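# Place a golf ball centered on the rubber tee

## Task

Put one golf ball, any of them, onto the rubber tee so it rests centered above the tee's hole.

## Robot and tools

Robot: a single small six-joint arm whose tool is a right five-finger hand (little, ring, middle, index, thumb). One wrist camera, cam_wrist (672x504, fisheye), supplies images. The scene frame has its origin on the table under the arm base, +z up, +y to the left when facing +x. The arm base sits at about (0, 0, 0.008) m with a tiny tilt. Reported hand poses, velocities, targets and camera poses are in the arm's base frame. Offsets you command are along the current Hand target's own axes.

Hand point: a spot fixed to the palm, 0.05 m in front of it and 0.15 m out from the wrist flange. Its +z runs along the straight fingers, +y points out of the palm, +x runs across the palm away from the thumb. Straight fingertips reach 0.06 to 0.07 m past the point along +z and lie 0.06 m behind it (-y). A bracket on the little-finger side of the wrist can strike objects. The arm can retract (-z) only slightly from its start pose and rotate about +y clockwise only near 30 degrees. Turns shift the hand point a little, up to about 3 cm.

Row format (used by execute_actions and move): 14 numbers, each in [-1, 1]: dx, dy, dz, rx, ry, rz, little, ring, middle, index, thumb_bend, thumb_turn, force_limit, speed. The first six are an offset, not a pose: a displacement from the Hand target as it stood when the action or move began, along that target's axes. 1.0 equals 0.6 m for dx, dy, dz and 180 degrees for the rotation vector rx, ry, rz. Every row in one action counts from the same starting target, and sending the same offset again moves further. Finger numbers are absolute targets: -1 open/straight, +1 curled. thumb_bend -1 straight, +1 fully bent; thumb_turn -1 beside the palm, +1 opposite the fingers. force_limit maps -1..+1 to about 0..10 N at the fingertip (0..15 N for the two thumb motors); speed runs from nearly 0 at -1 to full at +0.48 and above. To keep the hand unchanged, repeat the last eight hand numbers, since 0 is itself a command. With the thumb turned in, the hand can enclose things about 0.035 to 0.065 m thick; a golf ball (~0.043 m) fits. Close slowly (speed about -0.94 or less) for a gentle grip.

execute_actions(actions, cameras): actions is a list of actions; each action is a list of up to 15 rows, one row per 1/30 s step, the last row held to fill 15 steps. An empty list just returns state and images. cameras picks images: omitted or ["all"] gives all, [] none.

move(target, speed, blend, stop_force, zero, blocking, cameras): target is one row or a list of up to 15 rows, all offsets from the same starting Hand target. speed is path top speed in m/s, 0.002 to 2.4 (default 0.25), one value or one per target. blend in m rounds corners in a list. stop_force in N (3 to 120) ends the path when the wrist sensor feels that much push against the motion; it is unreliable for light or tipping objects and when rotating; omit it when backing off a contact. zero (with stop_force only): true re-zeros first. blocking=false returns after about 0.5 s while the move continues; not allowed with stop_force. The result adds a move: line: done (within 3 mm and 2 degrees), off_target, moving, held, fault, plus which limits acted (paced = clipped, held = steps withheld). done does not mean no contact.

wait(seconds 0 to 10): lets time pass holding the last command. stop(): brakes a running move. zoom_image(camera "cam_wrist", region [x0, y0, x1, y1] pixels, at most 504x504). show_instructions(): shows reference images. zero_wrist_force(): subtracts the current wrist reading from later ones. finished_scene(scene): ends the current scene by number; the ball must stay on the tee without help afterward.

Results: end_effector_position (m) and quat_wxyz in the base frame, velocities, Hand target (your last command after clipping, which later offsets start from), joint positions and torques, wrist force/torque along the end effector axes plus the peak since last shown, and hand_measured, hand_stopped_by (moving, target, force, stalled, fault) and hand_load_n, all in motor order. A lost grip shows as hand_load_n dropping near 0. Joint velocities "within noise" means the arm is still. The hand point often rests short of the Hand target; resend the gap as an offset. Orientation commands are clipped to 32 degrees from the measured one per step.

Cautions: the arm is stiff; aiming even slightly past a firm contact can fault it. Contact force near 150 N or joint torque at its limit (wrist joints 8.46 N m) halts the arm for 10 s. Move slowly near the ball and tee, lower gently, and do not release a moving ball. Do not swing the path near the arm's base, which can flip shoulder posture. Avoid drops, slams, hard hits, strong pushes and overloading fingers. Anything falling off the table, or left off it, fails the task. Long stretched holds heat motors; at 85 °C the brakes lock for 30 to 60 s. Loose objects may get nudged occasionally.

Each tool is called after "Request:" as name(argument=value, ...), one argument or row to a line, values as JSON.

Reference images:

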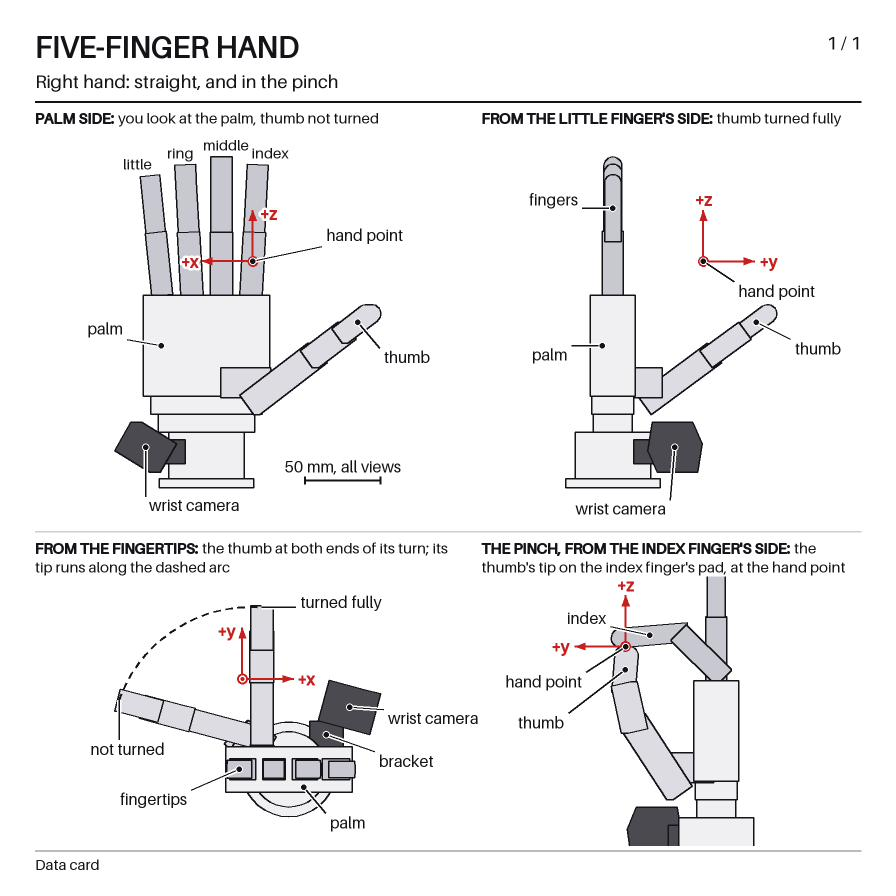

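## Session

Request:
execute_actions(
  actions=[],
)

Scene clock: 0.00 s.
end_effector_position=(+0.3410, -0.1413, +0.2136) hand_measured=(-1.000, -1.000, -1.000, -1.000, -1.000, -1.000) hand_load_n=(+0.0, +0.0, +0.0, +0.0, +0.5, +0.0) hand_stopped_by=(target, target, target, target, target, target) hand_force_limit=0.00 hand_speed=-0.80 end_effector_quat_wxyz=(-0.268, +0.751, -0.048, +0.601)
Joint positions: [-1.695 -1.846 1.862 -0.301 -0.497 2.306]
Joint velocities: within noise
Joint torques (N m): no reading
Wrist force (N): no reading
Wrist torque (N m): no reading
Wrist force, peak (N): no reading
Hand target: +0.3410, -0.1413, +0.2136; -0.268, +0.751, -0.048, +0.601

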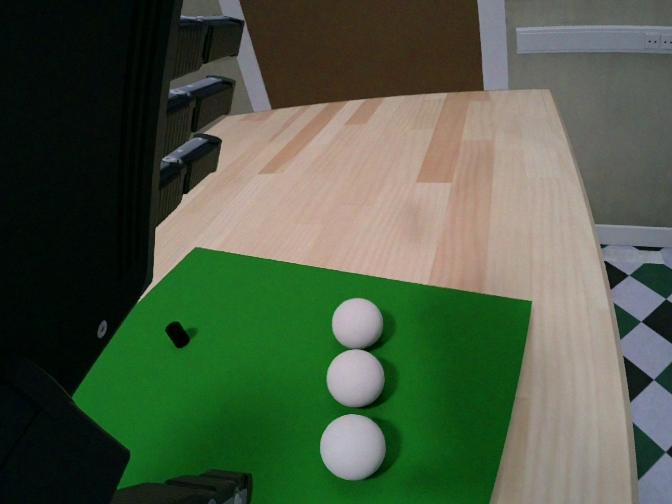

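Request:
zoom_image(
  camera="cam_wrist",
  region=[130, 290, 230, 365],
)

Request:
zoom_image(
  camera="cam_wrist",
  region=[280, 270, 448, 500],
)

Scaled by 5.040 from the camera's 672x504 image, which has a finer 960x720 frame.

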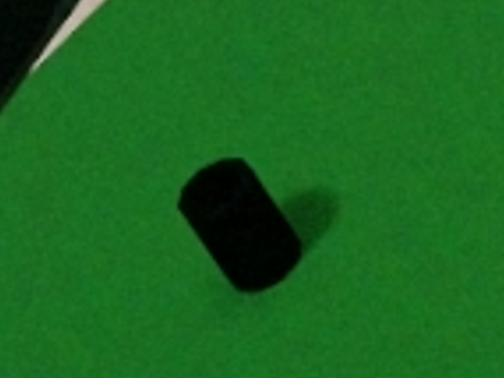

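Scaled by 2.191 from the camera's 672x504 image, which has a finer 960x720 frame.

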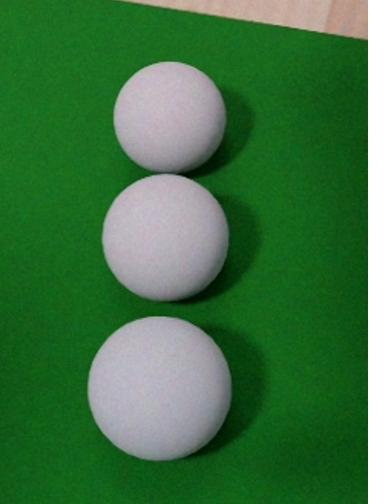

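Request:
move(
  target=[-0.0777, 0.0107, 0.0369, 0.0161, -0.1465, 0.1151, -1, -1, -1, -1, -1, -1, -0.6, -0.8],
  speed=0.15,
)

Scene clock: 283.10 s.
end_effector_position=(+0.3505, -0.1207, +0.1668) hand_measured=(-1.000, -1.000, -1.000, -1.000, -1.000, -1.000) hand_load_n=(+0.0, +0.0, +0.0, +0.0, +0.0, +0.0) hand_stopped_by=(target, target, target, target, target, target) hand_force_limit=-0.60 hand_speed=-0.80 end_effector_quat_wxyz=(-0.393, +0.840, -0.104, +0.358)
Joint positions: [-1.305 -1.553 1.582 -0.872 -0.62 3.266]
Joint velocities: within noise
Joint torques (N m): [1.95 -6.89 -9.62 -1.8 -0.43 0.79]
Wrist force (N): [-0.8 0.6 0.1]
Wrist torque (N m): [0.16 0.00 -0.01]
Wrist force, peak (N): [-0.9 0.8 0.2]
Hand target: +0.3505, -0.1207, +0.1668; -0.393, +0.840, -0.104, +0.358
Off the commanded pose: 0.000 m, 0 deg.
move: done
camera_calibration:
cam_wrist: T_world_to_cam=[[0.327896, -0.74136, -0.58555, -0.104562], [-0.908798, -0.0782549, -0.409831, 0.379932], [0.25801, 0.666529, -0.699407, 0.219152], [0, 0, 0, 1]] pos_world=[0.323024, -0.193858, 0.247758]

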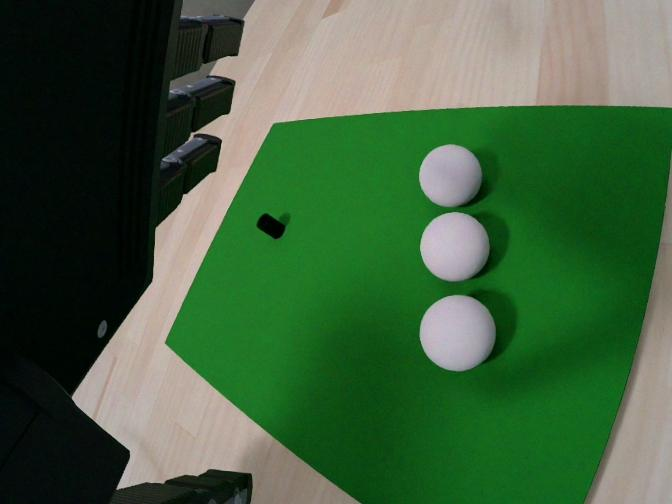

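Request:
move(
  target=[-0.0448, 0.0360, 0.0648, 0.0161, -0.1465, 0.1151, -1, -1, -1, -1, -1, 1, -0.6, -0.5],
  speed=0.15,
)

Scene clock: 295.90 s.
end_effector_position=(+0.3600, -0.1000, +0.1201) hand_measured=(-1.000, -1.000, -1.000, -1.000, -1.000, +1.000) hand_load_n=(+0.0, +0.0, +0.0, +0.0, +0.0, +0.0) hand_stopped_by=(target, target, target, target, target, target) hand_force_limit=-0.60 hand_speed=-0.50 end_effector_quat_wxyz=(-0.485, +0.857, -0.151, +0.085)
Joint positions: [-1.01 -0.976 0.956 -0.755 -0.829 3.727]
Joint velocities: within noise
Joint torques (N m): [2.35 -13.78 -9.36 0.79 -0.58 0.8]
Wrist force (N): [-1.0 1.1 -0.2]
Wrist torque (N m): [0.26 -0.07 -0.03]
Wrist force, peak (N): [-1.1 1.4 -0.2]
Hand target: +0.3600, -0.1000, +0.1201; -0.485, +0.857, -0.151, +0.085
Off the commanded pose: 0.000 m, 0 deg.
move: done
camera_calibration:
cam_wrist: T_world_to_cam=[[0.0968375, -0.522742, -0.846973, 0.0166425], [-0.971592, -0.234276, 0.0335071, 0.32476], [-0.215941, 0.819668, -0.530579, 0.335861], [0, 0, 0, 1]] pos_world=[0.386448, -0.190511, 0.181415]

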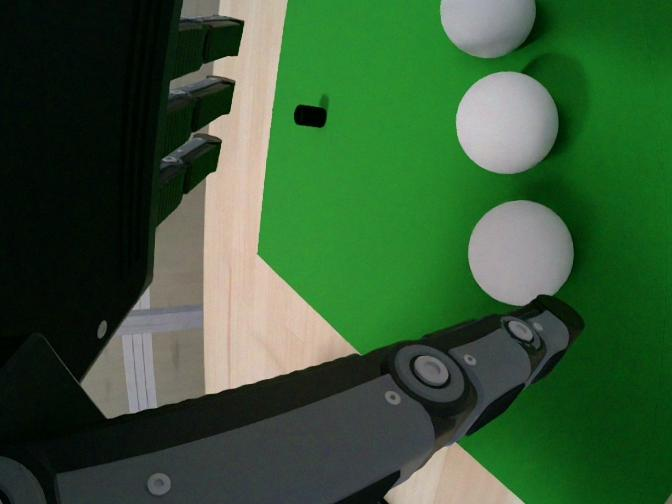

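Request:
zoom_image(
  camera="cam_wrist",
  region=[430, 0, 630, 320],
)

Request:
zoom_image(
  camera="cam_wrist",
  region=[270, 80, 350, 150],
)

Scaled by 1.575 from the camera's 672x504 image, which has a finer 960x720 frame.

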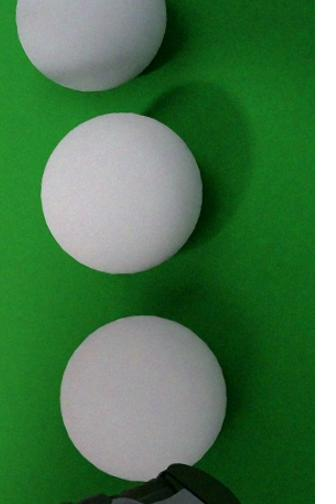

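Scaled by 6.300 from the camera's 672x504 image, which has a finer 960x720 frame.

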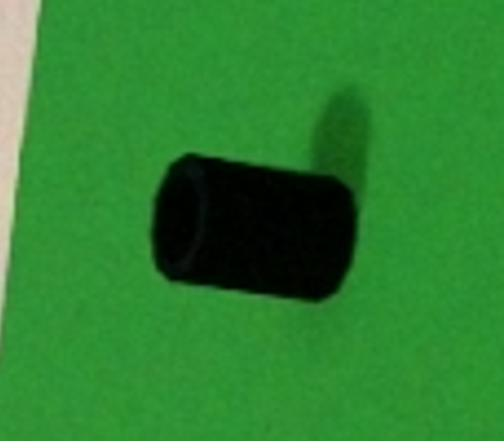

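Request:
move(
  target=[0, 0, 0, 0, 0, 0, -1, -1, -0.4, -0.4, -0.8, 1, -0.6, -0.5],
  speed=0.15,
)

Scene clock: 368.13 s.
end_effector_position=(+0.3600, -0.1000, +0.1201) hand_measured=(-1.000, -1.000, -0.400, -0.400, -0.800, +1.000) hand_load_n=(+0.0, +0.0, +0.0, +0.0, +0.5, +0.0) hand_stopped_by=(target, target, target, target, target, target) hand_force_limit=-0.60 hand_speed=-0.50 end_effector_quat_wxyz=(-0.485, +0.857, -0.151, +0.085)
Joint positions: [-1.01 -0.975 0.956 -0.754 -0.829 3.727]
Joint velocities: within noise
Joint torques (N m): [2.52 -13.63 -9.32 0.63 -0.58 -0.24]
Wrist force (N): [-1.2 1.3 -0.2]
Wrist torque (N m): [0.28 -0.05 -0.03]
Wrist force, peak (N): [-1.3 1.4 -0.1]
Hand target: +0.3600, -0.1000, +0.1201; -0.485, +0.857, -0.151, +0.085
Off the commanded pose: 0.000 m, 0 deg.
move: done
camera_calibration:
cam_wrist: T_world_to_cam=[[0.0967622, -0.522551, -0.8471, 0.0167313], [-0.971556, -0.234409, 0.0336215, 0.324699], [-0.216137, 0.819752, -0.530369, 0.335914], [0, 0, 0, 1]] pos_world=[0.386448, -0.19051, 0.181415]

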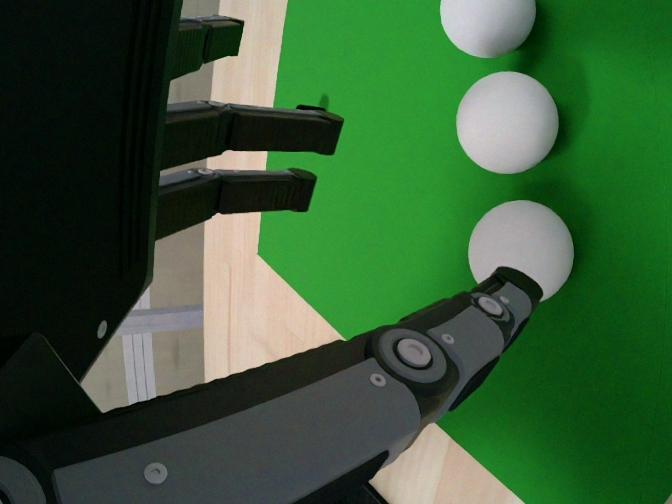

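Request:
move(
  target=[-0.0143, 0.0605, 0.0288, 0, 0, 0, -1, -1, -0.4, -0.4, -0.8, 1, -0.6, -0.5],
  speed=0.1,
)

Scene clock: 406.10 s.
end_effector_position=(+0.3505, -0.1007, +0.0801) hand_measured=(-1.000, -1.000, -0.400, -0.400, -0.800, +1.000) hand_load_n=(+0.0, +0.0, +0.0, +0.0, +0.0, +0.0) hand_stopped_by=(target, target, target, target, target, target) hand_force_limit=-0.60 hand_speed=-0.50 end_effector_quat_wxyz=(-0.485, +0.857, -0.151, +0.085)
Joint positions: [-1.031 -0.99 1.165 -0.935 -0.844 3.708]
Joint velocities: within noise
Joint torques (N m): [-1.9 -20.31 -5.39 -1.56 0.33 0.8]
Wrist force (N): [-1.1 1.4 -0.3]
Wrist torque (N m): [0.32 -0.06 -0.02]
Wrist force, peak (N): [-1.0 1.7 0.0]
Hand target: +0.3505, -0.1007, +0.0801; -0.485, +0.857, -0.151, +0.085
Off the commanded pose: 0.000 m, 0 deg.
move: done
camera_calibration:
cam_wrist: T_world_to_cam=[[0.0968707, -0.522553, -0.847086, -0.0165674], [-0.971499, -0.234643, 0.0336486, 0.316674], [-0.216346, 0.819684, -0.530389, 0.313362], [0, 0, 0, 1]] pos_world=[0.377048, -0.19121, 0.141515]

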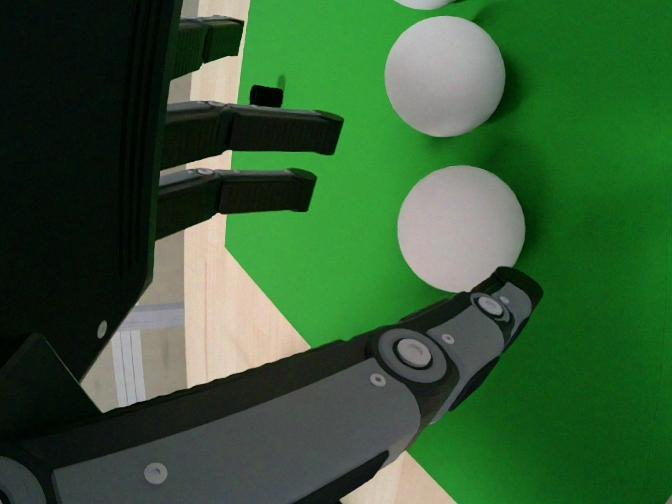

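Request:
move(
  target=[0, 0, 0, -0.0444, 0, 0, -1, -1, -0.4, -0.4, -0.8, 1, -0.6, -0.5],
  speed=0.1,
)

Scene clock: 439.20 s.
end_effector_position=(+0.3505, -0.1007, +0.0801) hand_measured=(-1.000, -1.000, -0.400, -0.400, -0.800, +1.000) hand_load_n=(+0.0, +0.0, +0.0, +0.0, +0.0, +0.0) hand_stopped_by=(target, target, target, target, target, target) hand_force_limit=-0.60 hand_speed=-0.50 end_effector_quat_wxyz=(-0.424, +0.889, -0.157, +0.074)
Joint positions: [-0.979 -1.082 1.257 -1.116 -0.892 3.854]
Joint velocities: within noise
Joint torques (N m): [2.28 -18.08 -5.19 -1.89 -0.52 0.73]
Wrist force (N): [-1.2 1.0 -0.2]
Wrist torque (N m): [0.26 -0.07 -0.05]
Wrist force, peak (N): [-1.3 1.4 -0.2]
Hand target: +0.3505, -0.1007, +0.0801; -0.424, +0.889, -0.157, +0.074
Off the commanded pose: 0.000 m, 0 deg.
move: done
camera_calibration:
cam_wrist: T_world_to_cam=[[0.0583268, -0.628816, -0.775364, -0.0194957], [-0.968056, -0.22535, 0.109935, 0.310293], [-0.243857, 0.744183, -0.621873, 0.32265], [0, 0, 0, 1]] pos_world=[0.380199, -0.182445, 0.151419]

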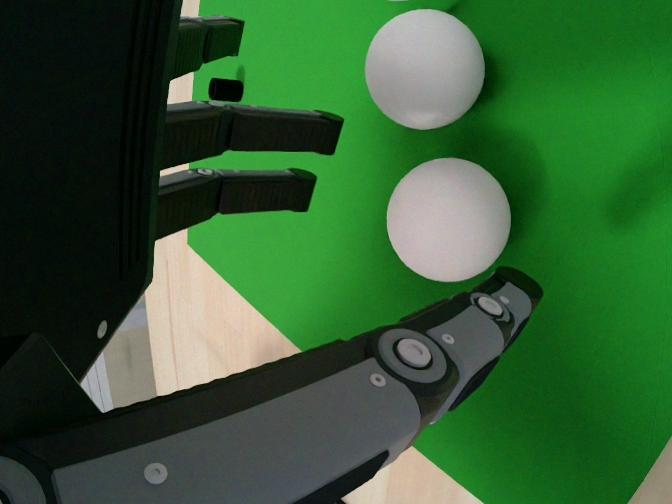

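Request:
move(
  target=[0.001, 0.0423, 0.034, 0, 0, 0, -1, -1, -0.4, -0.4, -0.8, 1, -0.6, -0.5],
  speed=0.04,
  stop_force=5,
)

Scene clock: 446.67 s.
end_effector_position=(+0.3510, -0.1010, +0.0475) hand_measured=(-1.000, -1.000, -0.400, -0.400, -0.800, +1.000) hand_load_n=(-0.5, +0.0, +0.0, +0.0, +0.0, +0.0) hand_stopped_by=(target, target, target, target, target, target) hand_force_limit=-0.60 hand_speed=-0.50 end_effector_quat_wxyz=(-0.424, +0.889, -0.157, +0.074)
Joint positions: [-0.978 -1.047 1.359 -1.254 -0.892 3.855]
Joint velocities: within noise
Joint torques (N m): [2.33 -13.21 -5.5 -1.92 1.83 0.81]
Wrist force (N): [-1.3 1.3 -0.2]
Wrist torque (N m): [0.30 -0.05 -0.05]
Wrist force, peak (N): [-1.3 1.4 0.0]
Hand target: +0.3510, -0.1010, +0.0475; -0.424, +0.889, -0.157, +0.074
Off the commanded pose: 0.000 m, 0 deg.
move: done
camera_calibration:
cam_wrist: T_world_to_cam=[[0.0581705, -0.629028, -0.775204, -0.044989], [-0.968068, -0.225213, 0.110103, 0.314303], [-0.243844, 0.744045, -0.622042, 0.302713], [0, 0, 0, 1]] pos_world=[0.380699, -0.182746, 0.118819]

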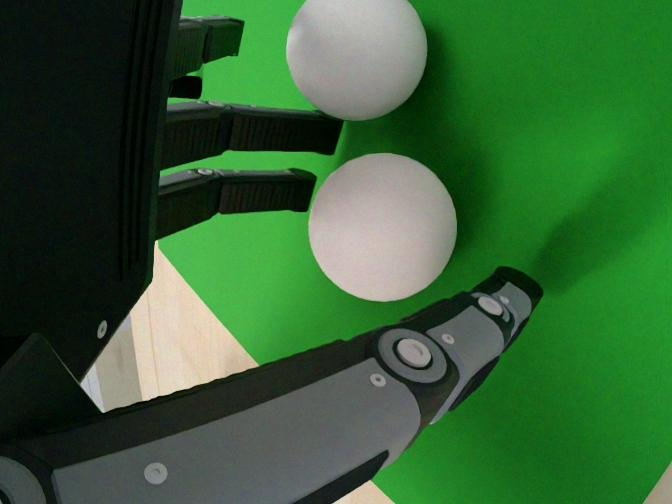

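Request:
move(
  target=[0, 0, 0, 0, 0, 0, -1, -1, -0.4, -0.4, -0.5, 1, -0.7, -0.9],
  speed=0.05,
)

Scene clock: 457.57 s.
end_effector_position=(+0.3510, -0.1010, +0.0475) hand_measured=(-1.000, -1.000, -0.400, -0.400, -0.500, +1.000) hand_load_n=(+0.0, +0.0, +0.5, +0.0, +0.0, +0.0) hand_stopped_by=(target, target, target, target, target, target) hand_force_limit=-0.70 hand_speed=-0.90 end_effector_quat_wxyz=(-0.424, +0.889, -0.157, +0.074)
Joint positions: [-0.978 -1.047 1.359 -1.254 -0.892 3.855]
Joint velocities: within noise
Joint torques (N m): [2.53 -12.69 -6.04 -1.79 1.77 0.83]
Wrist force (N): [-1.2 1.3 -0.2]
Wrist torque (N m): [0.28 -0.07 -0.05]
Wrist force, peak (N): [-1.2 1.4 -0.4]
Hand target: +0.3510, -0.1010, +0.0475; -0.424, +0.889, -0.157, +0.074
Off the commanded pose: 0.000 m, 0 deg.
move: done
camera_calibration:
cam_wrist: T_world_to_cam=[[0.0581705, -0.629028, -0.775204, -0.044989], [-0.968068, -0.225213, 0.110103, 0.314303], [-0.243844, 0.744045, -0.622042, 0.302713], [0, 0, 0, 1]] pos_world=[0.380699, -0.182746, 0.118819]

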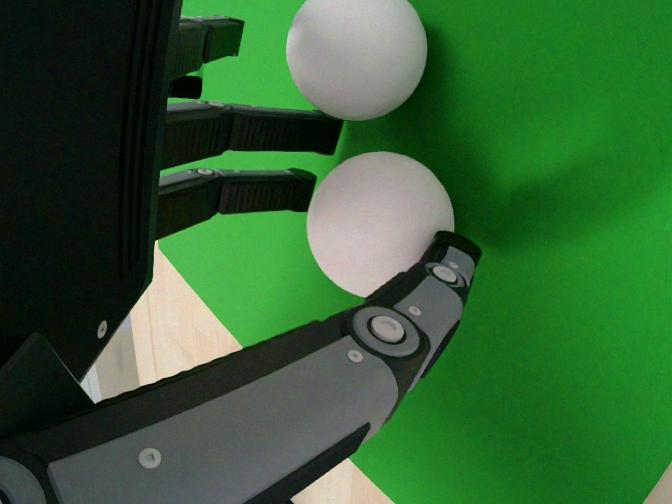

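Request:
move(
  target=[0, 0, 0, 0, 0, 0, -1, -1, 0.1, 0.1, -0.5, 1, -0.7, -0.92],
  speed=0.05,
)

Scene clock: 460.93 s.
end_effector_position=(+0.3510, -0.1010, +0.0475) hand_measured=(-1.000, -1.000, -0.140, -0.132, -0.500, +1.000) hand_load_n=(+0.0, +0.0, +1.5, +3.0, +3.0, +0.0) hand_stopped_by=(target, target, force, force, target, target) hand_force_limit=-0.70 hand_speed=-0.92 end_effector_quat_wxyz=(-0.424, +0.889, -0.157, +0.074)
Joint positions: [-0.978 -1.047 1.359 -1.254 -0.892 3.855]
Joint velocities: within noise
Joint torques (N m): [1.79 -13.65 -6.44 -1.7 1.75 0.84]
Wrist force (N): [-1.3 1.1 -0.3]
Wrist torque (N m): [0.30 -0.05 -0.05]
Wrist force, peak (N): [-1.4 1.3 -0.4]
Hand target: +0.3510, -0.1010, +0.0475; -0.424, +0.889, -0.157, +0.074
Off the commanded pose: 0.000 m, 0 deg.
move: done
camera_calibration:
cam_wrist: T_world_to_cam=[[0.0581705, -0.629028, -0.775204, -0.044989], [-0.968068, -0.225213, 0.110103, 0.314303], [-0.243844, 0.744045, -0.622042, 0.302713], [0, 0, 0, 1]] pos_world=[0.380699, -0.182746, 0.118819]

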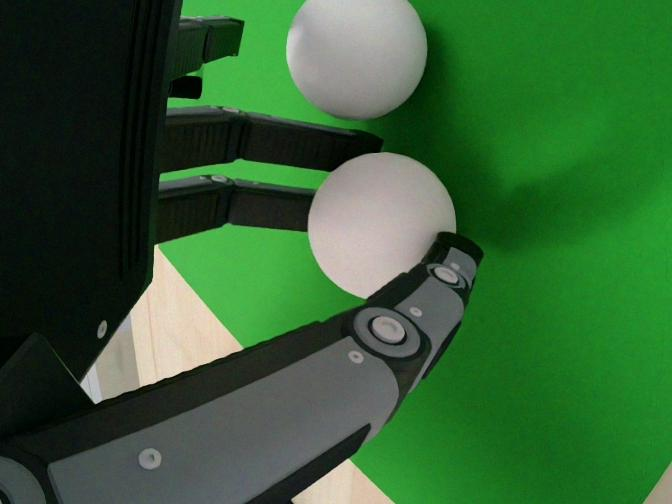

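Request:
move(
  target=[0, -0.0648, -0.0524, 0, 0, 0, -1, -1, 0.1, 0.1, -0.5, 1, -0.7, -0.92],
  speed=0.06,
)

Scene clock: 466.53 s.
end_effector_position=(+0.3511, -0.1010, +0.0975) hand_measured=(-1.000, -1.000, -0.140, -0.132, -0.500, +1.000) hand_load_n=(+0.0, +0.0, +1.5, +3.0, +3.5, +0.5) hand_stopped_by=(target, target, force, force, target, target) hand_force_limit=-0.70 hand_speed=-0.92 end_effector_quat_wxyz=(-0.424, +0.889, -0.157, +0.074)
Joint positions: [-0.978 -1.09 1.187 -1.039 -0.892 3.855]
Joint velocities: within noise
Joint torques (N m): [2.55 -13.03 -9.87 0.51 -0.5 -0.82]
Wrist force (N): [-1.1 1.6 0.1]
Wrist torque (N m): [0.29 -0.08 -0.04]
Wrist force, peak (N): [-1.3 1.7 0.1]
Hand target: +0.3511, -0.1010, +0.0975; -0.424, +0.889, -0.157, +0.074
Off the commanded pose: 0.000 m, 0 deg.
move: done
camera_calibration:
cam_wrist: T_world_to_cam=[[0.0582212, -0.629133, -0.775114, -0.00628251], [-0.968088, -0.22516, 0.110038, 0.308826], [-0.243753, 0.743972, -0.622165, 0.333788], [0, 0, 0, 1]] pos_world=[0.380699, -0.182746, 0.168819]

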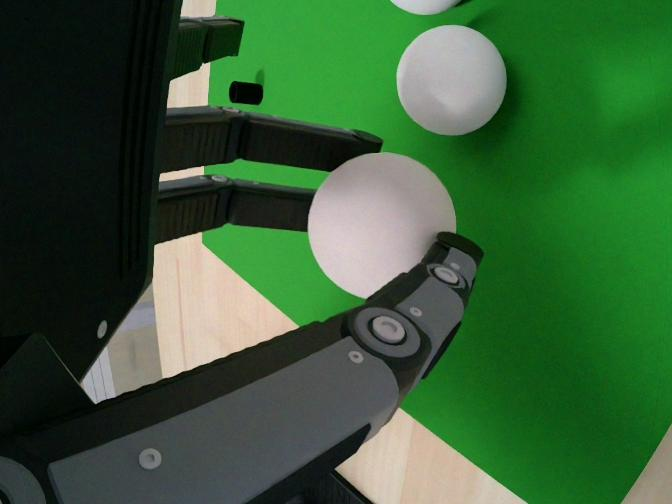

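Request:
zoom_image(
  camera="cam_wrist",
  region=[215, 65, 279, 121],
)

Scaled by 7.875 from the camera's 672x504 image, which has a finer 960x720 frame.

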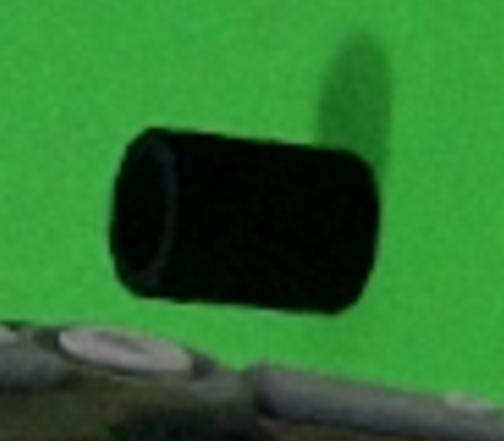

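Request:
move(
  target=[-0.0212, -0.2448, 0.2758, 0, 0, 0, -1, -1, 0.1, 0.1, -0.5, 1, -0.7, -0.92],
  speed=0.12,
)

Scene clock: 503.17 s.
end_effector_position=(+0.4146, +0.1110, +0.1076) hand_measured=(-1.000, -1.000, -0.140, -0.132, -0.500, +1.000) hand_load_n=(+0.0, +0.0, +1.5, +3.0, +3.5, +0.0) hand_stopped_by=(target, target, force, force, target, target) hand_force_limit=-0.70 hand_speed=-0.92 end_effector_quat_wxyz=(-0.424, +0.889, -0.157, +0.074)
Joint positions: [-0.444 -1.219 1.521 -1.755 -0.686 4.562]
Joint velocities: within noise
Joint torques (N m): [2.61 -12.3 -6.24 -2.75 -0.1 0.81]
Wrist force (N): [-1.2 1.1 0.0]
Wrist torque (N m): [0.22 -0.06 -0.06]
Wrist force, peak (N): [-1.2 2.2 -0.3]
Hand target: +0.4147, +0.1110, +0.1076; -0.424, +0.889, -0.157, +0.074
Off the commanded pose: 0.000 m, 0 deg.
move: done
camera_calibration:
cam_wrist: T_world_to_cam=[[0.0582298, -0.629009, -0.775214, 0.13123], [-0.968041, -0.225325, 0.110115, 0.41699], [-0.243938, 0.744027, -0.622027, 0.197908], [0, 0, 0, 1]] pos_world=[0.444299, 0.0292542, 0.178919]

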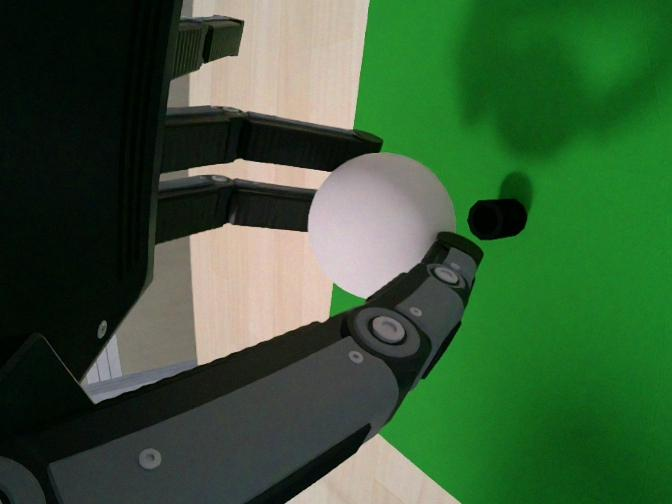

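Request:
zoom_image(
  camera="cam_wrist",
  region=[448, 170, 548, 270],
)

Scaled by 5.040 from the camera's 672x504 image, which has a finer 960x720 frame.

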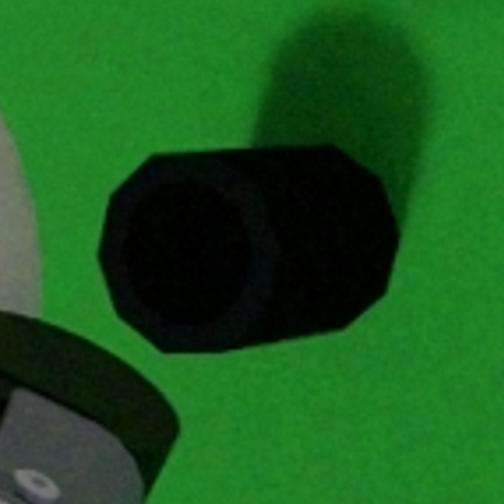

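Request:
move(
  target=[-0.0027, 0.0393, 0.0310, 0, 0, 0, -1, -1, 0.1, 0.1, -0.5, 1, -0.7, -0.92],
  speed=0.06,
)

Request:
zoom_image(
  camera="cam_wrist",
  region=[428, 160, 528, 260],
)

Scene clock: 532.00 s.
end_effector_position=(+0.4130, +0.1112, +0.0776) hand_measured=(-1.000, -1.000, -0.140, -0.132, -0.500, +1.000) hand_load_n=(+0.0, -0.5, +1.0, +3.5, +3.5, +0.0) hand_stopped_by=(target, target, force, force, target, target) hand_force_limit=-0.70 hand_speed=-0.92 end_effector_quat_wxyz=(-0.424, +0.889, -0.157, +0.074)
Joint positions: [-0.445 -1.182 1.618 -1.887 -0.687 4.56]
Joint velocities: within noise
Joint torques (N m): [0.78 -11.7 -5.72 -2.88 2.35 0.85]
Wrist force (N): [-1.0 1.1 0.0]
Wrist torque (N m): [0.22 -0.09 -0.05]
Wrist force, peak (N): [-1.4 1.3 0.0]
Hand target: +0.4130, +0.1112, +0.0775; -0.424, +0.889, -0.157, +0.074
Off the commanded pose: 0.000 m, 0 deg.
move: done
camera_calibration:
cam_wrist: T_world_to_cam=[[0.0581705, -0.629028, -0.775204, 0.108224], [-0.968068, -0.225213, 0.110103, 0.418703], [-0.243844, 0.744045, -0.622042, 0.178644], [0, 0, 0, 1]] pos_world=[0.442599, 0.0294541, 0.148919]

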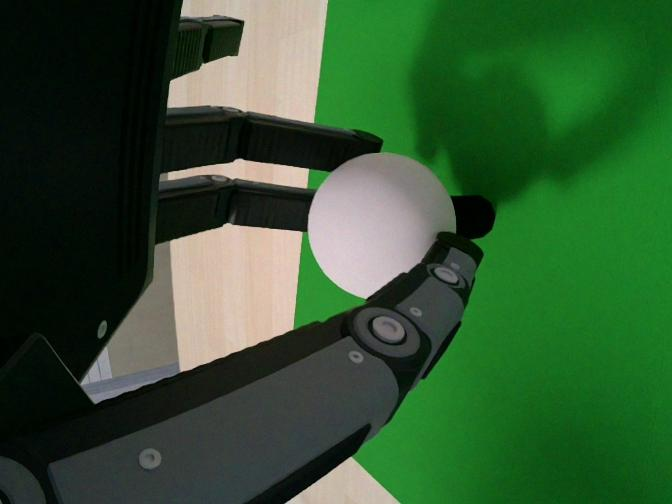

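Scaled by 5.040 from the camera's 672x504 image, which has a finer 960x720 frame.

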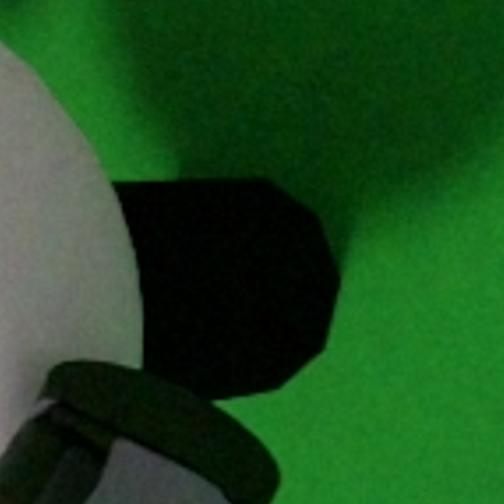

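Request:
move(
  target=[0, 0.00907, 0.00735, 0, 0, 0, -1, -1, 0.1, 0.1, -0.5, 1, -0.7, -0.92],
  speed=0.03,
)

Request:
zoom_image(
  camera="cam_wrist",
  region=[428, 160, 528, 260],
)

Scene clock: 545.17 s.
end_effector_position=(+0.4130, +0.1112, +0.0706) hand_measured=(-1.000, -1.000, -0.140, -0.132, -0.500, +1.000) hand_load_n=(+0.0, +0.0, +1.5, +3.0, +3.5, +0.0) hand_stopped_by=(target, target, force, force, target, target) hand_force_limit=-0.70 hand_speed=-0.92 end_effector_quat_wxyz=(-0.424, +0.889, -0.157, +0.074)
Joint positions: [-0.445 -1.169 1.635 -1.917 -0.686 4.56]
Joint velocities: within noise
Joint torques (N m): [0.52 -12.53 -5.49 -2.74 1.89 0.6]
Wrist force (N): [-1.2 1.2 -0.1]
Wrist torque (N m): [0.24 -0.06 -0.06]
Wrist force, peak (N): [-1.4 1.3 0.1]
Hand target: +0.4130, +0.1113, +0.0705; -0.424, +0.889, -0.157, +0.074
Off the commanded pose: 0.000 m, 0 deg.
move: done
camera_calibration:
cam_wrist: T_world_to_cam=[[0.0583413, -0.6291, -0.775132, 0.102777], [-0.968057, -0.225311, 0.110001, 0.419509], [-0.243847, 0.743955, -0.622149, 0.174234], [0, 0, 0, 1]] pos_world=[0.442599, 0.0295541, 0.141919]

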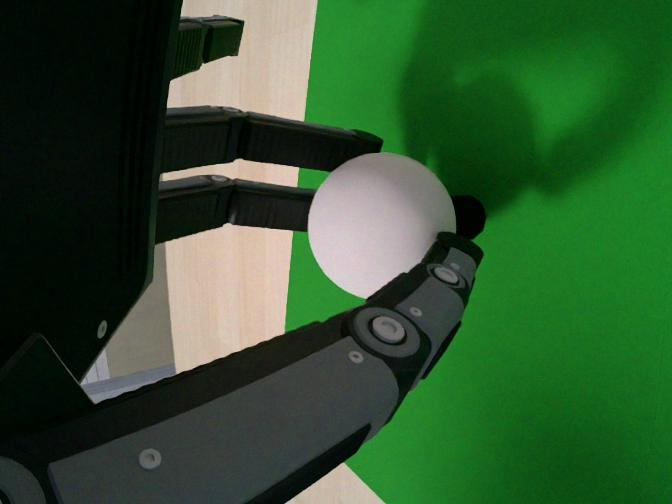

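Scaled by 5.040 from the camera's 672x504 image, which has a finer 960x720 frame.

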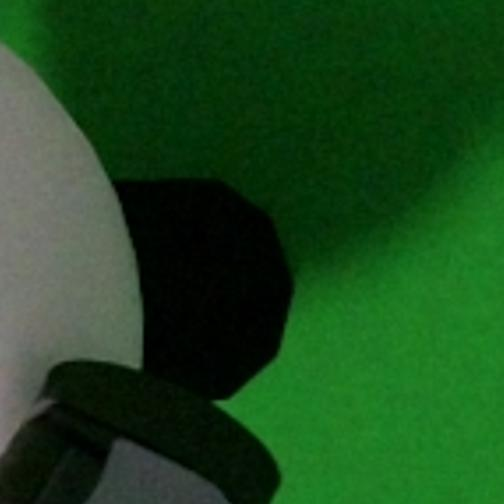

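Request:
move(
  target=[0, 0.00194, 0.00158, 0, 0, 0, -1, -1, 0.1, 0.1, -0.5, 1, -0.7, -0.92],
  speed=0.01,
  cameras=[],
)

Request:
move(
  target=[0, 0.0013, 0.00105, 0, 0, 0, -1, -1, 0.1, 0.1, -0.5, 1, -0.7, -0.92],
  speed=0.01,
  cameras=[],
)

Scene clock: 551.13 s.
end_effector_position=(+0.4130, +0.1113, +0.0691) hand_measured=(-1.000, -1.000, -0.140, -0.132, -0.500, +1.000) hand_load_n=(+0.5, -0.5, +1.5, +3.0, +3.5, +0.0) hand_stopped_by=(target, target, force, force, target, target) hand_force_limit=-0.70 hand_speed=-0.92 end_effector_quat_wxyz=(-0.424, +0.889, -0.157, +0.074)
Joint positions: [-0.445 -1.167 1.639 -1.924 -0.686 4.56]
Joint velocities: within noise
Joint torques (N m): [1.67 -11.74 -5.85 -2.66 2.02 0.82]
Wrist force (N): [-1.0 1.3 -0.1]
Wrist torque (N m): [0.25 -0.08 -0.05]
Wrist force, peak (N): [-1.3 1.3 -0.1]
Hand target: +0.4130, +0.1113, +0.0690; -0.424, +0.889, -0.157, +0.074
Off the commanded pose: 0.000 m, 0 deg.
move: done
No camera images: "cameras" was empty.

Scene clock: 551.83 s.
end_effector_position=(+0.4130, +0.1113, +0.0681) hand_measured=(-1.000, -1.000, -0.140, -0.132, -0.500, +1.000) hand_load_n=(+0.0, +0.0, +1.5, +3.0, +3.5, +0.0) hand_stopped_by=(target, target, force, force, target, target) hand_force_limit=-0.70 hand_speed=-0.92 end_effector_quat_wxyz=(-0.424, +0.889, -0.157, +0.074)
Joint positions: [-0.445 -1.165 1.642 -1.928 -0.686 4.56]
Joint velocities: within noise
Joint torques (N m): [1.62 -12.3 -5.79 -2.58 1.93 0.65]
Wrist force (N): [-1.1 1.1 -0.1]
Wrist torque (N m): [0.22 -0.07 -0.06]
Wrist force, peak (N): [-1.3 1.2 0.0]
Hand target: +0.4130, +0.1113, +0.0680; -0.424, +0.889, -0.157, +0.074
Off the commanded pose: 0.000 m, 0 deg.
move: done
No camera images: "cameras" was empty.

Request:
move(
  target=[0, 0.0013, 0.00105, 0, 0, 0, -1, -1, 0.1, 0.1, -0.5, 1, -0.7, -0.92],
  speed=0.01,
  cameras=[],
)

Request:
move(
  target=[0, 0.0013, 0.00105, 0, 0, 0, -1, -1, 0.1, 0.1, -0.5, 1, -0.7, -0.92],
  speed=0.01,
)

Request:
zoom_image(
  camera="cam_wrist",
  region=[428, 160, 528, 260],
)

Scene clock: 556.83 s.
end_effector_position=(+0.4130, +0.1113, +0.0671) hand_measured=(-1.000, -1.000, -0.140, -0.132, -0.500, +1.000) hand_load_n=(+0.0, +0.0, +1.5, +3.0, +3.0, +0.5) hand_stopped_by=(target, target, force, force, target, target) hand_force_limit=-0.70 hand_speed=-0.92 end_effector_quat_wxyz=(-0.424, +0.889, -0.157, +0.074)
Joint positions: [-0.445 -1.163 1.644 -1.933 -0.686 4.56]
Joint velocities: within noise
Joint torques (N m): [0.02 -10.66 -4.54 -2.51 1.43 0.45]
Wrist force (N): [-1.4 -3.1 -4.2]
Wrist torque (N m): [0.20 -0.02 -0.09]
Wrist force, peak (N): [-1.4 -3.1 -4.2]
Hand target: +0.4130, +0.1113, +0.0670; -0.424, +0.889, -0.157, +0.074
Off the commanded pose: 0.000 m, 0 deg.
move: done
No camera images: "cameras" was empty.

Scene clock: 557.53 s.
end_effector_position=(+0.4130, +0.1113, +0.0661) hand_measured=(-1.000, -1.000, -0.140, -0.132, -0.500, +1.000) hand_load_n=(+0.0, +0.0, +0.5, +2.5, +3.0, +0.5) hand_stopped_by=(target, target, force, force, target, target) hand_force_limit=-0.70 hand_speed=-0.92 end_effector_quat_wxyz=(-0.424, +0.889, -0.157, +0.074)
Joint positions: [-0.445 -1.161 1.647 -1.937 -0.686 4.56]
Joint velocities: within noise
Joint torques (N m): [-0.18 -9.21 -4.17 -2.36 -0.15 -0.22]
Wrist force (N): [-1.5 -3.5 -7.0]
Wrist torque (N m): [0.17 -0.02 -0.08]
Wrist force, peak (N): [-1.6 -3.7 -7.6]
Hand target: +0.4130, +0.1113, +0.0660; -0.424, +0.889, -0.157, +0.074
Off the commanded pose: 0.000 m, 0 deg.
move: done
camera_calibration:
cam_wrist: T_world_to_cam=[[0.0582455, -0.62901, -0.775212, 0.0993392], [-0.968064, -0.225262, 0.110043, 0.419999], [-0.243844, 0.744045, -0.622042, 0.171416], [0, 0, 0, 1]] pos_world=[0.442599, 0.0295542, 0.137419]

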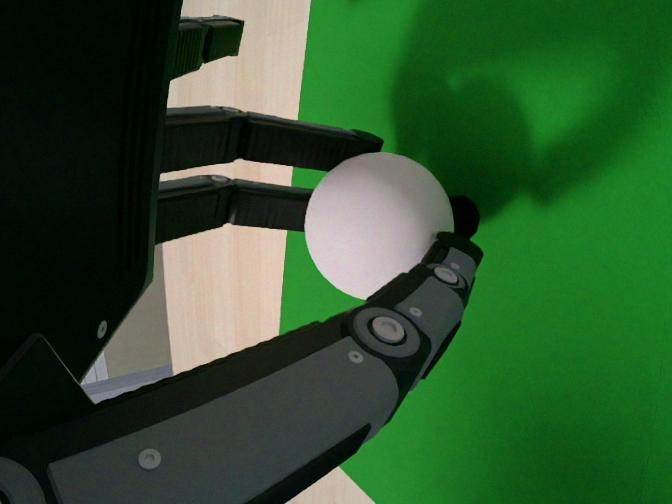

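Scaled by 5.040 from the camera's 672x504 image, which has a finer 960x720 frame.

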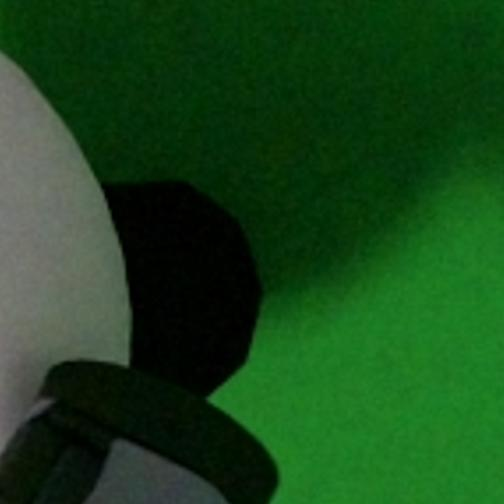

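Request:
move(
  target=[0, -0.0009, -0.00074, 0, 0, 0, -1, -1, 0.1, 0.1, -0.5, 1, -0.7, -0.92],
  speed=0.01,
  cameras=[],
)

Scene clock: 563.97 s.
end_effector_position=(+0.4129, +0.1113, +0.0666) hand_measured=(-1.000, -1.000, -0.140, -0.132, -0.500, +1.000) hand_load_n=(+0.0, +0.0, +1.0, +3.0, +3.0, +0.0) hand_stopped_by=(target, target, force, force, target, target) hand_force_limit=-0.70 hand_speed=-0.92 end_effector_quat_wxyz=(-0.424, +0.889, -0.157, +0.074)
Joint positions: [-0.445 -1.162 1.645 -1.934 -0.686 4.56]
Joint velocities: within noise
Joint torques (N m): [-0.37 -17.3 -9.48 -0.22 -0.14 -0.63]
Wrist force (N): [-1.2 0.1 -1.4]
Wrist torque (N m): [0.19 -0.05 -0.07]
Wrist force, peak (N): [-1.5 -3.4 -7.8]
Hand target: +0.4130, +0.1112, +0.0667; -0.424, +0.889, -0.157, +0.074
Off the commanded pose: 0.000 m, 0 deg.
move: done
No camera images: "cameras" was empty.

Request:
move(
  target=[0, 0, 0, 0, 0, 0, -1, -1, -0.26, -0.26, -0.62, 1, -0.7, -0.94],
  speed=0.01,
)

Request:
zoom_image(
  camera="cam_wrist",
  region=[280, 120, 500, 320],
)

Scene clock: 574.03 s.
end_effector_position=(+0.4130, +0.1112, +0.0667) hand_measured=(-1.000, -1.000, -0.260, -0.260, -0.620, +1.000) hand_load_n=(+0.5, +0.0, +0.0, +0.0, +0.0, +0.0) hand_stopped_by=(target, target, target, target, target, target) hand_force_limit=-0.70 hand_speed=-0.94 end_effector_quat_wxyz=(-0.424, +0.889, -0.157, +0.074)
Joint positions: [-0.445 -1.162 1.645 -1.934 -0.686 4.56]
Joint velocities: within noise
Joint torques (N m): [-1.48 -17.18 -9.37 -0.37 1.69 -0.61]
Wrist force (N): [-1.1 0.8 -0.6]
Wrist torque (N m): [0.24 -0.06 -0.06]
Wrist force, peak (N): [-1.1 0.2 -1.5]
Hand target: +0.4130, +0.1112, +0.0667; -0.424, +0.889, -0.157, +0.074
Off the commanded pose: 0.000 m, 0 deg.
move: done
camera_calibration:
cam_wrist: T_world_to_cam=[[0.0581705, -0.629028, -0.775204, 0.0998367], [-0.968068, -0.225213, 0.110103, 0.419926], [-0.243844, 0.744045, -0.622042, 0.171789], [0, 0, 0, 1]] pos_world=[0.442599, 0.0295541, 0.138019]

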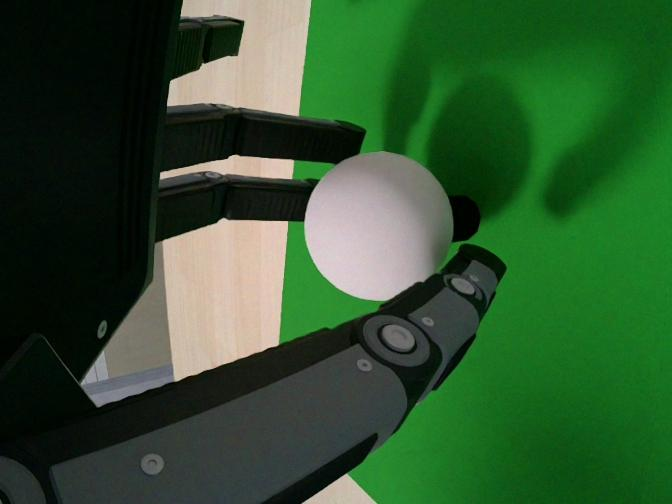

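Scaled by 2.291 from the camera's 672x504 image, which has a finer 960x720 frame.

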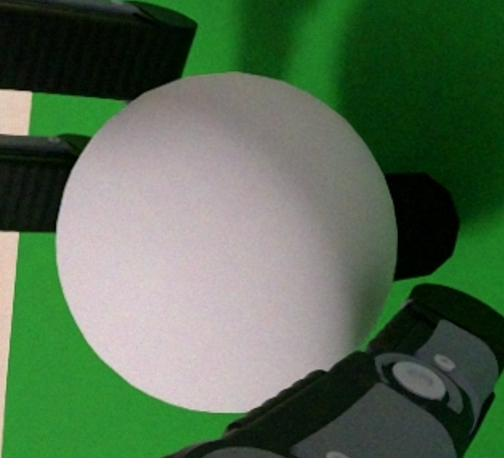

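Request:
move(
  target=[0, 0, 0, 0, 0, 0, -1, -1, -0.45, -0.45, -0.85, 1, -0.7, -0.85],
  speed=0.01,
  cameras=[],
)

Request:
move(
  target=[-0.0002, -0.1036, -0.0840, 0, 0, 0, -1, -1, -0.45, -0.45, -0.85, 1, -0.7, -0.85],
  speed=0.08,
)

Scene clock: 586.00 s.
end_effector_position=(+0.4130, +0.1112, +0.0667) hand_measured=(-1.000, -1.000, -0.450, -0.450, -0.850, +1.000) hand_load_n=(+0.0, +0.0, +0.0, +0.0, +0.0, +0.0) hand_stopped_by=(target, target, target, target, target, target) hand_force_limit=-0.70 hand_speed=-0.85 end_effector_quat_wxyz=(-0.424, +0.889, -0.157, +0.074)
Joint positions: [-0.445 -1.162 1.645 -1.934 -0.686 4.56]
Joint velocities: within noise
Joint torques (N m): [-0.57 -16.62 -9.13 -0.48 1.64 -0.64]
Wrist force (N): [-1.1 0.7 -0.3]
Wrist torque (N m): [0.21 -0.07 -0.06]
Wrist force, peak (N): [-1.3 0.8 -0.5]
Hand target: +0.4130, +0.1112, +0.0667; -0.424, +0.889, -0.157, +0.074
Off the commanded pose: 0.000 m, 0 deg.
move: done
No camera images: "cameras" was empty.

Scene clock: 587.77 s.
end_effector_position=(+0.4129, +0.1112, +0.1467) hand_measured=(-1.000, -1.000, -0.450, -0.450, -0.850, +1.000) hand_load_n=(+0.0, +0.0, +0.0, +0.0, +0.0, +0.0) hand_stopped_by=(target, target, target, target, target, target) hand_force_limit=-0.70 hand_speed=-0.85 end_effector_quat_wxyz=(-0.424, +0.889, -0.157, +0.074)
Joint positions: [-0.445 -1.262 1.391 -1.581 -0.686 4.56]
Joint velocities: within noise
Joint torques (N m): [-1.94 -11.02 -10.76 -0.42 -0.17 -0.85]
Wrist force (N): [-1.3 1.0 -0.3]
Wrist torque (N m): [0.25 -0.05 -0.06]
Wrist force, peak (N): [-1.5 0.8 -0.2]
Hand target: +0.4129, +0.1112, +0.1467; -0.424, +0.889, -0.157, +0.074
Off the commanded pose: 0.000 m, 0 deg.
move: done
camera_calibration:
cam_wrist: T_world_to_cam=[[0.0581996, -0.629087, -0.775153, 0.161768], [-0.968094, -0.225139, 0.110029, 0.41112], [-0.243735, 0.744017, -0.622119, 0.221596], [0, 0, 0, 1]] pos_world=[0.442599, 0.029454, 0.218019]

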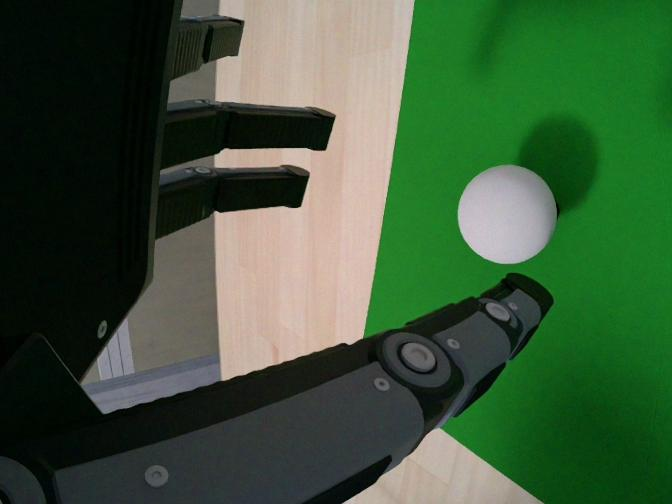

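Request:
move(
  target=[
    [0.0970, 0.2007, -0.2478, 0, 0, 0, -1, -1, -0.4, -0.4, -0.5, 1, -0.7, -0.5],
    [0.0970, 0.2868, -0.1782, 0, 0, 0, -1, -1, -0.4, -0.4, -0.5, 1, -0.7, -0.5],
  ],
  speed=0.2,
  blend=0.03,
)

Scene clock: 695.63 s.
end_effector_position=(+0.4021, -0.0885, +0.0803) hand_measured=(-1.000, -1.000, -0.400, -0.400, -0.500, +1.000) hand_load_n=(+0.0, +0.0, +0.0, +0.0, +0.0, +0.0) hand_stopped_by=(target, target, target, target, target, target) hand_force_limit=-0.70 hand_speed=-0.50 end_effector_quat_wxyz=(-0.424, +0.889, -0.157, +0.074)
Joint positions: [-0.861 -0.931 1.04 -1.135 -0.827 3.984]
Joint velocities: within noise
Joint torques (N m): [-1.7 -14.97 -5.62 -1.99 1.9 0.79]
Wrist force (N): [-1.2 1.0 0.0]
Wrist torque (N m): [0.24 -0.08 -0.05]
Wrist force, peak (N): [-1.1 1.6 0.1]
Hand target: +0.4021, -0.0885, +0.0802; -0.424, +0.889, -0.157, +0.074
Off the commanded pose: 0.000 m, 0 deg.
move: done
camera_calibration:
cam_wrist: T_world_to_cam=[[0.0582298, -0.629009, -0.775214, -0.0146927], [-0.968041, -0.225325, 0.110115, 0.362943], [-0.243938, 0.744027, -0.622027, 0.326311], [0, 0, 0, 1]] pos_world=[0.431799, -0.170246, 0.151619]

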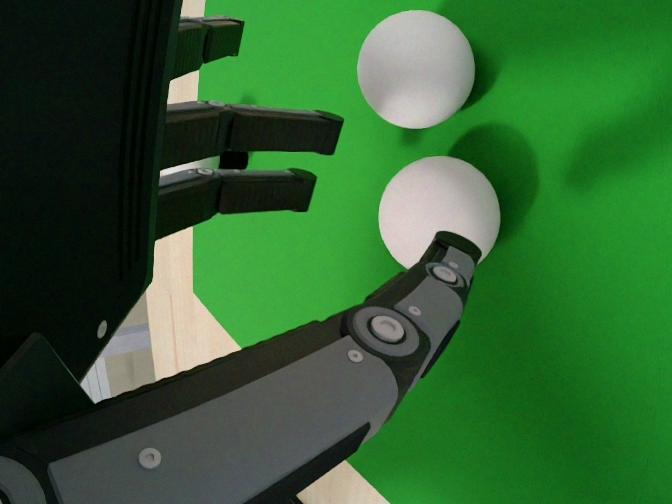

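Request:
move(
  target=[-0.0012, 0.0440, 0.0330, 0, 0, 0, -1, -1, -0.4, -0.4, -0.5, 1, -0.7, -0.5],
  speed=0.08,
)

Request:
move(
  target=[0, 0, 0, 0, 0, 0, -1, -1, 0.1, 0.1, -0.5, 1, -0.7, -0.92],
  speed=0.05,
)

Scene clock: 707.07 s.
end_effector_position=(+0.4010, -0.0894, +0.0473) hand_measured=(-1.000, -1.000, -0.400, -0.400, -0.500, +1.000) hand_load_n=(+0.0, -0.5, +0.0, +0.0, +0.0, +0.0) hand_stopped_by=(target, target, target, target, target, target) hand_force_limit=-0.70 hand_speed=-0.50 end_effector_quat_wxyz=(-0.424, +0.889, -0.157, +0.074)
Joint positions: [-0.864 -0.906 1.154 -1.271 -0.829 3.98]
Joint velocities: within noise
Joint torques (N m): [-1.37 -15.2 -6.07 -2.07 1.94 0.76]
Wrist force (N): [-1.2 1.1 -0.3]
Wrist torque (N m): [0.28 -0.07 -0.05]
Wrist force, peak (N): [-1.3 1.3 0.0]
Hand target: +0.4010, -0.0894, +0.0472; -0.424, +0.889, -0.157, +0.074
Off the commanded pose: 0.000 m, 0 deg.
move: done
camera_calibration:
cam_wrist: T_world_to_cam=[[0.058169, -0.629023, -0.775207, -0.0407541], [-0.968045, -0.225285, 0.110163, 0.365312], [-0.243938, 0.744027, -0.622027, 0.306185], [0, 0, 0, 1]] pos_world=[0.430699, -0.171146, 0.118619]

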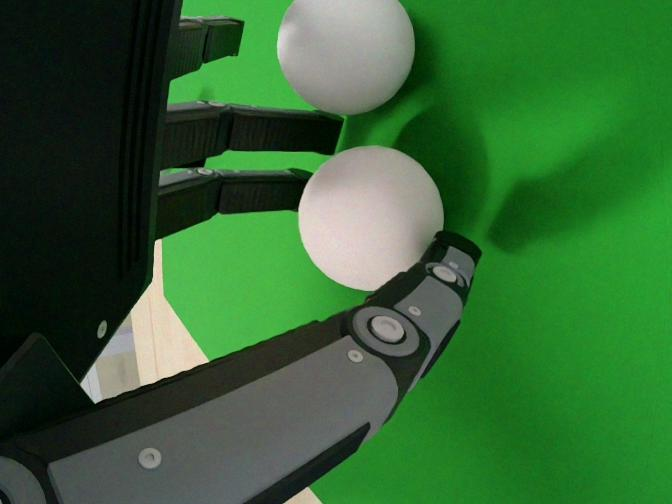

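Scene clock: 708.53 s.
end_effector_position=(+0.4010, -0.0894, +0.0472) hand_measured=(-1.000, -1.000, -0.140, -0.132, -0.500, +1.000) hand_load_n=(+0.0, +0.0, +1.0, +3.0, +3.5, +0.0) hand_stopped_by=(target, target, force, force, target, target) hand_force_limit=-0.70 hand_speed=-0.92 end_effector_quat_wxyz=(-0.424, +0.889, -0.157, +0.074)
Joint positions: [-0.864 -0.906 1.154 -1.271 -0.829 3.98]
Joint velocities: within noise
Joint torques (N m): [-1.43 -15.85 -5.91 -2.03 1.88 0.85]
Wrist force (N): [-1.3 0.9 -0.1]
Wrist torque (N m): [0.24 -0.06 -0.06]
Wrist force, peak (N): [-1.2 1.3 -0.2]
Hand target: +0.4010, -0.0894, +0.0472; -0.424, +0.889, -0.157, +0.074
Off the commanded pose: 0.000 m, 0 deg.
move: done
camera_calibration:
cam_wrist: T_world_to_cam=[[0.0581705, -0.629028, -0.775204, -0.0408334], [-0.968068, -0.225213, 0.110103, 0.365352], [-0.243844, 0.744045, -0.622042, 0.306087], [0, 0, 0, 1]] pos_world=[0.430699, -0.171146, 0.118519]

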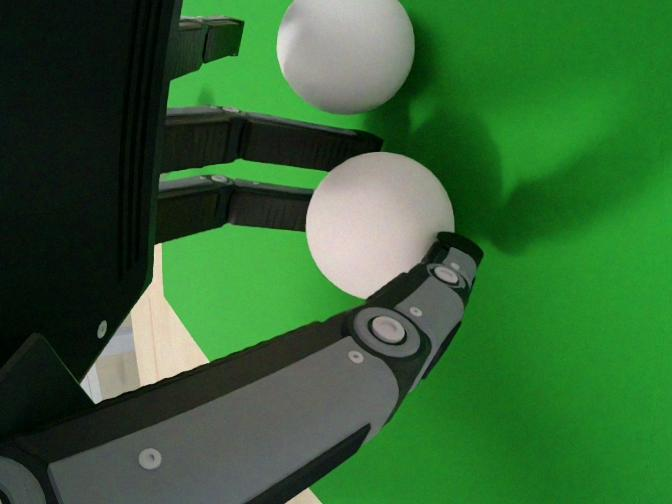

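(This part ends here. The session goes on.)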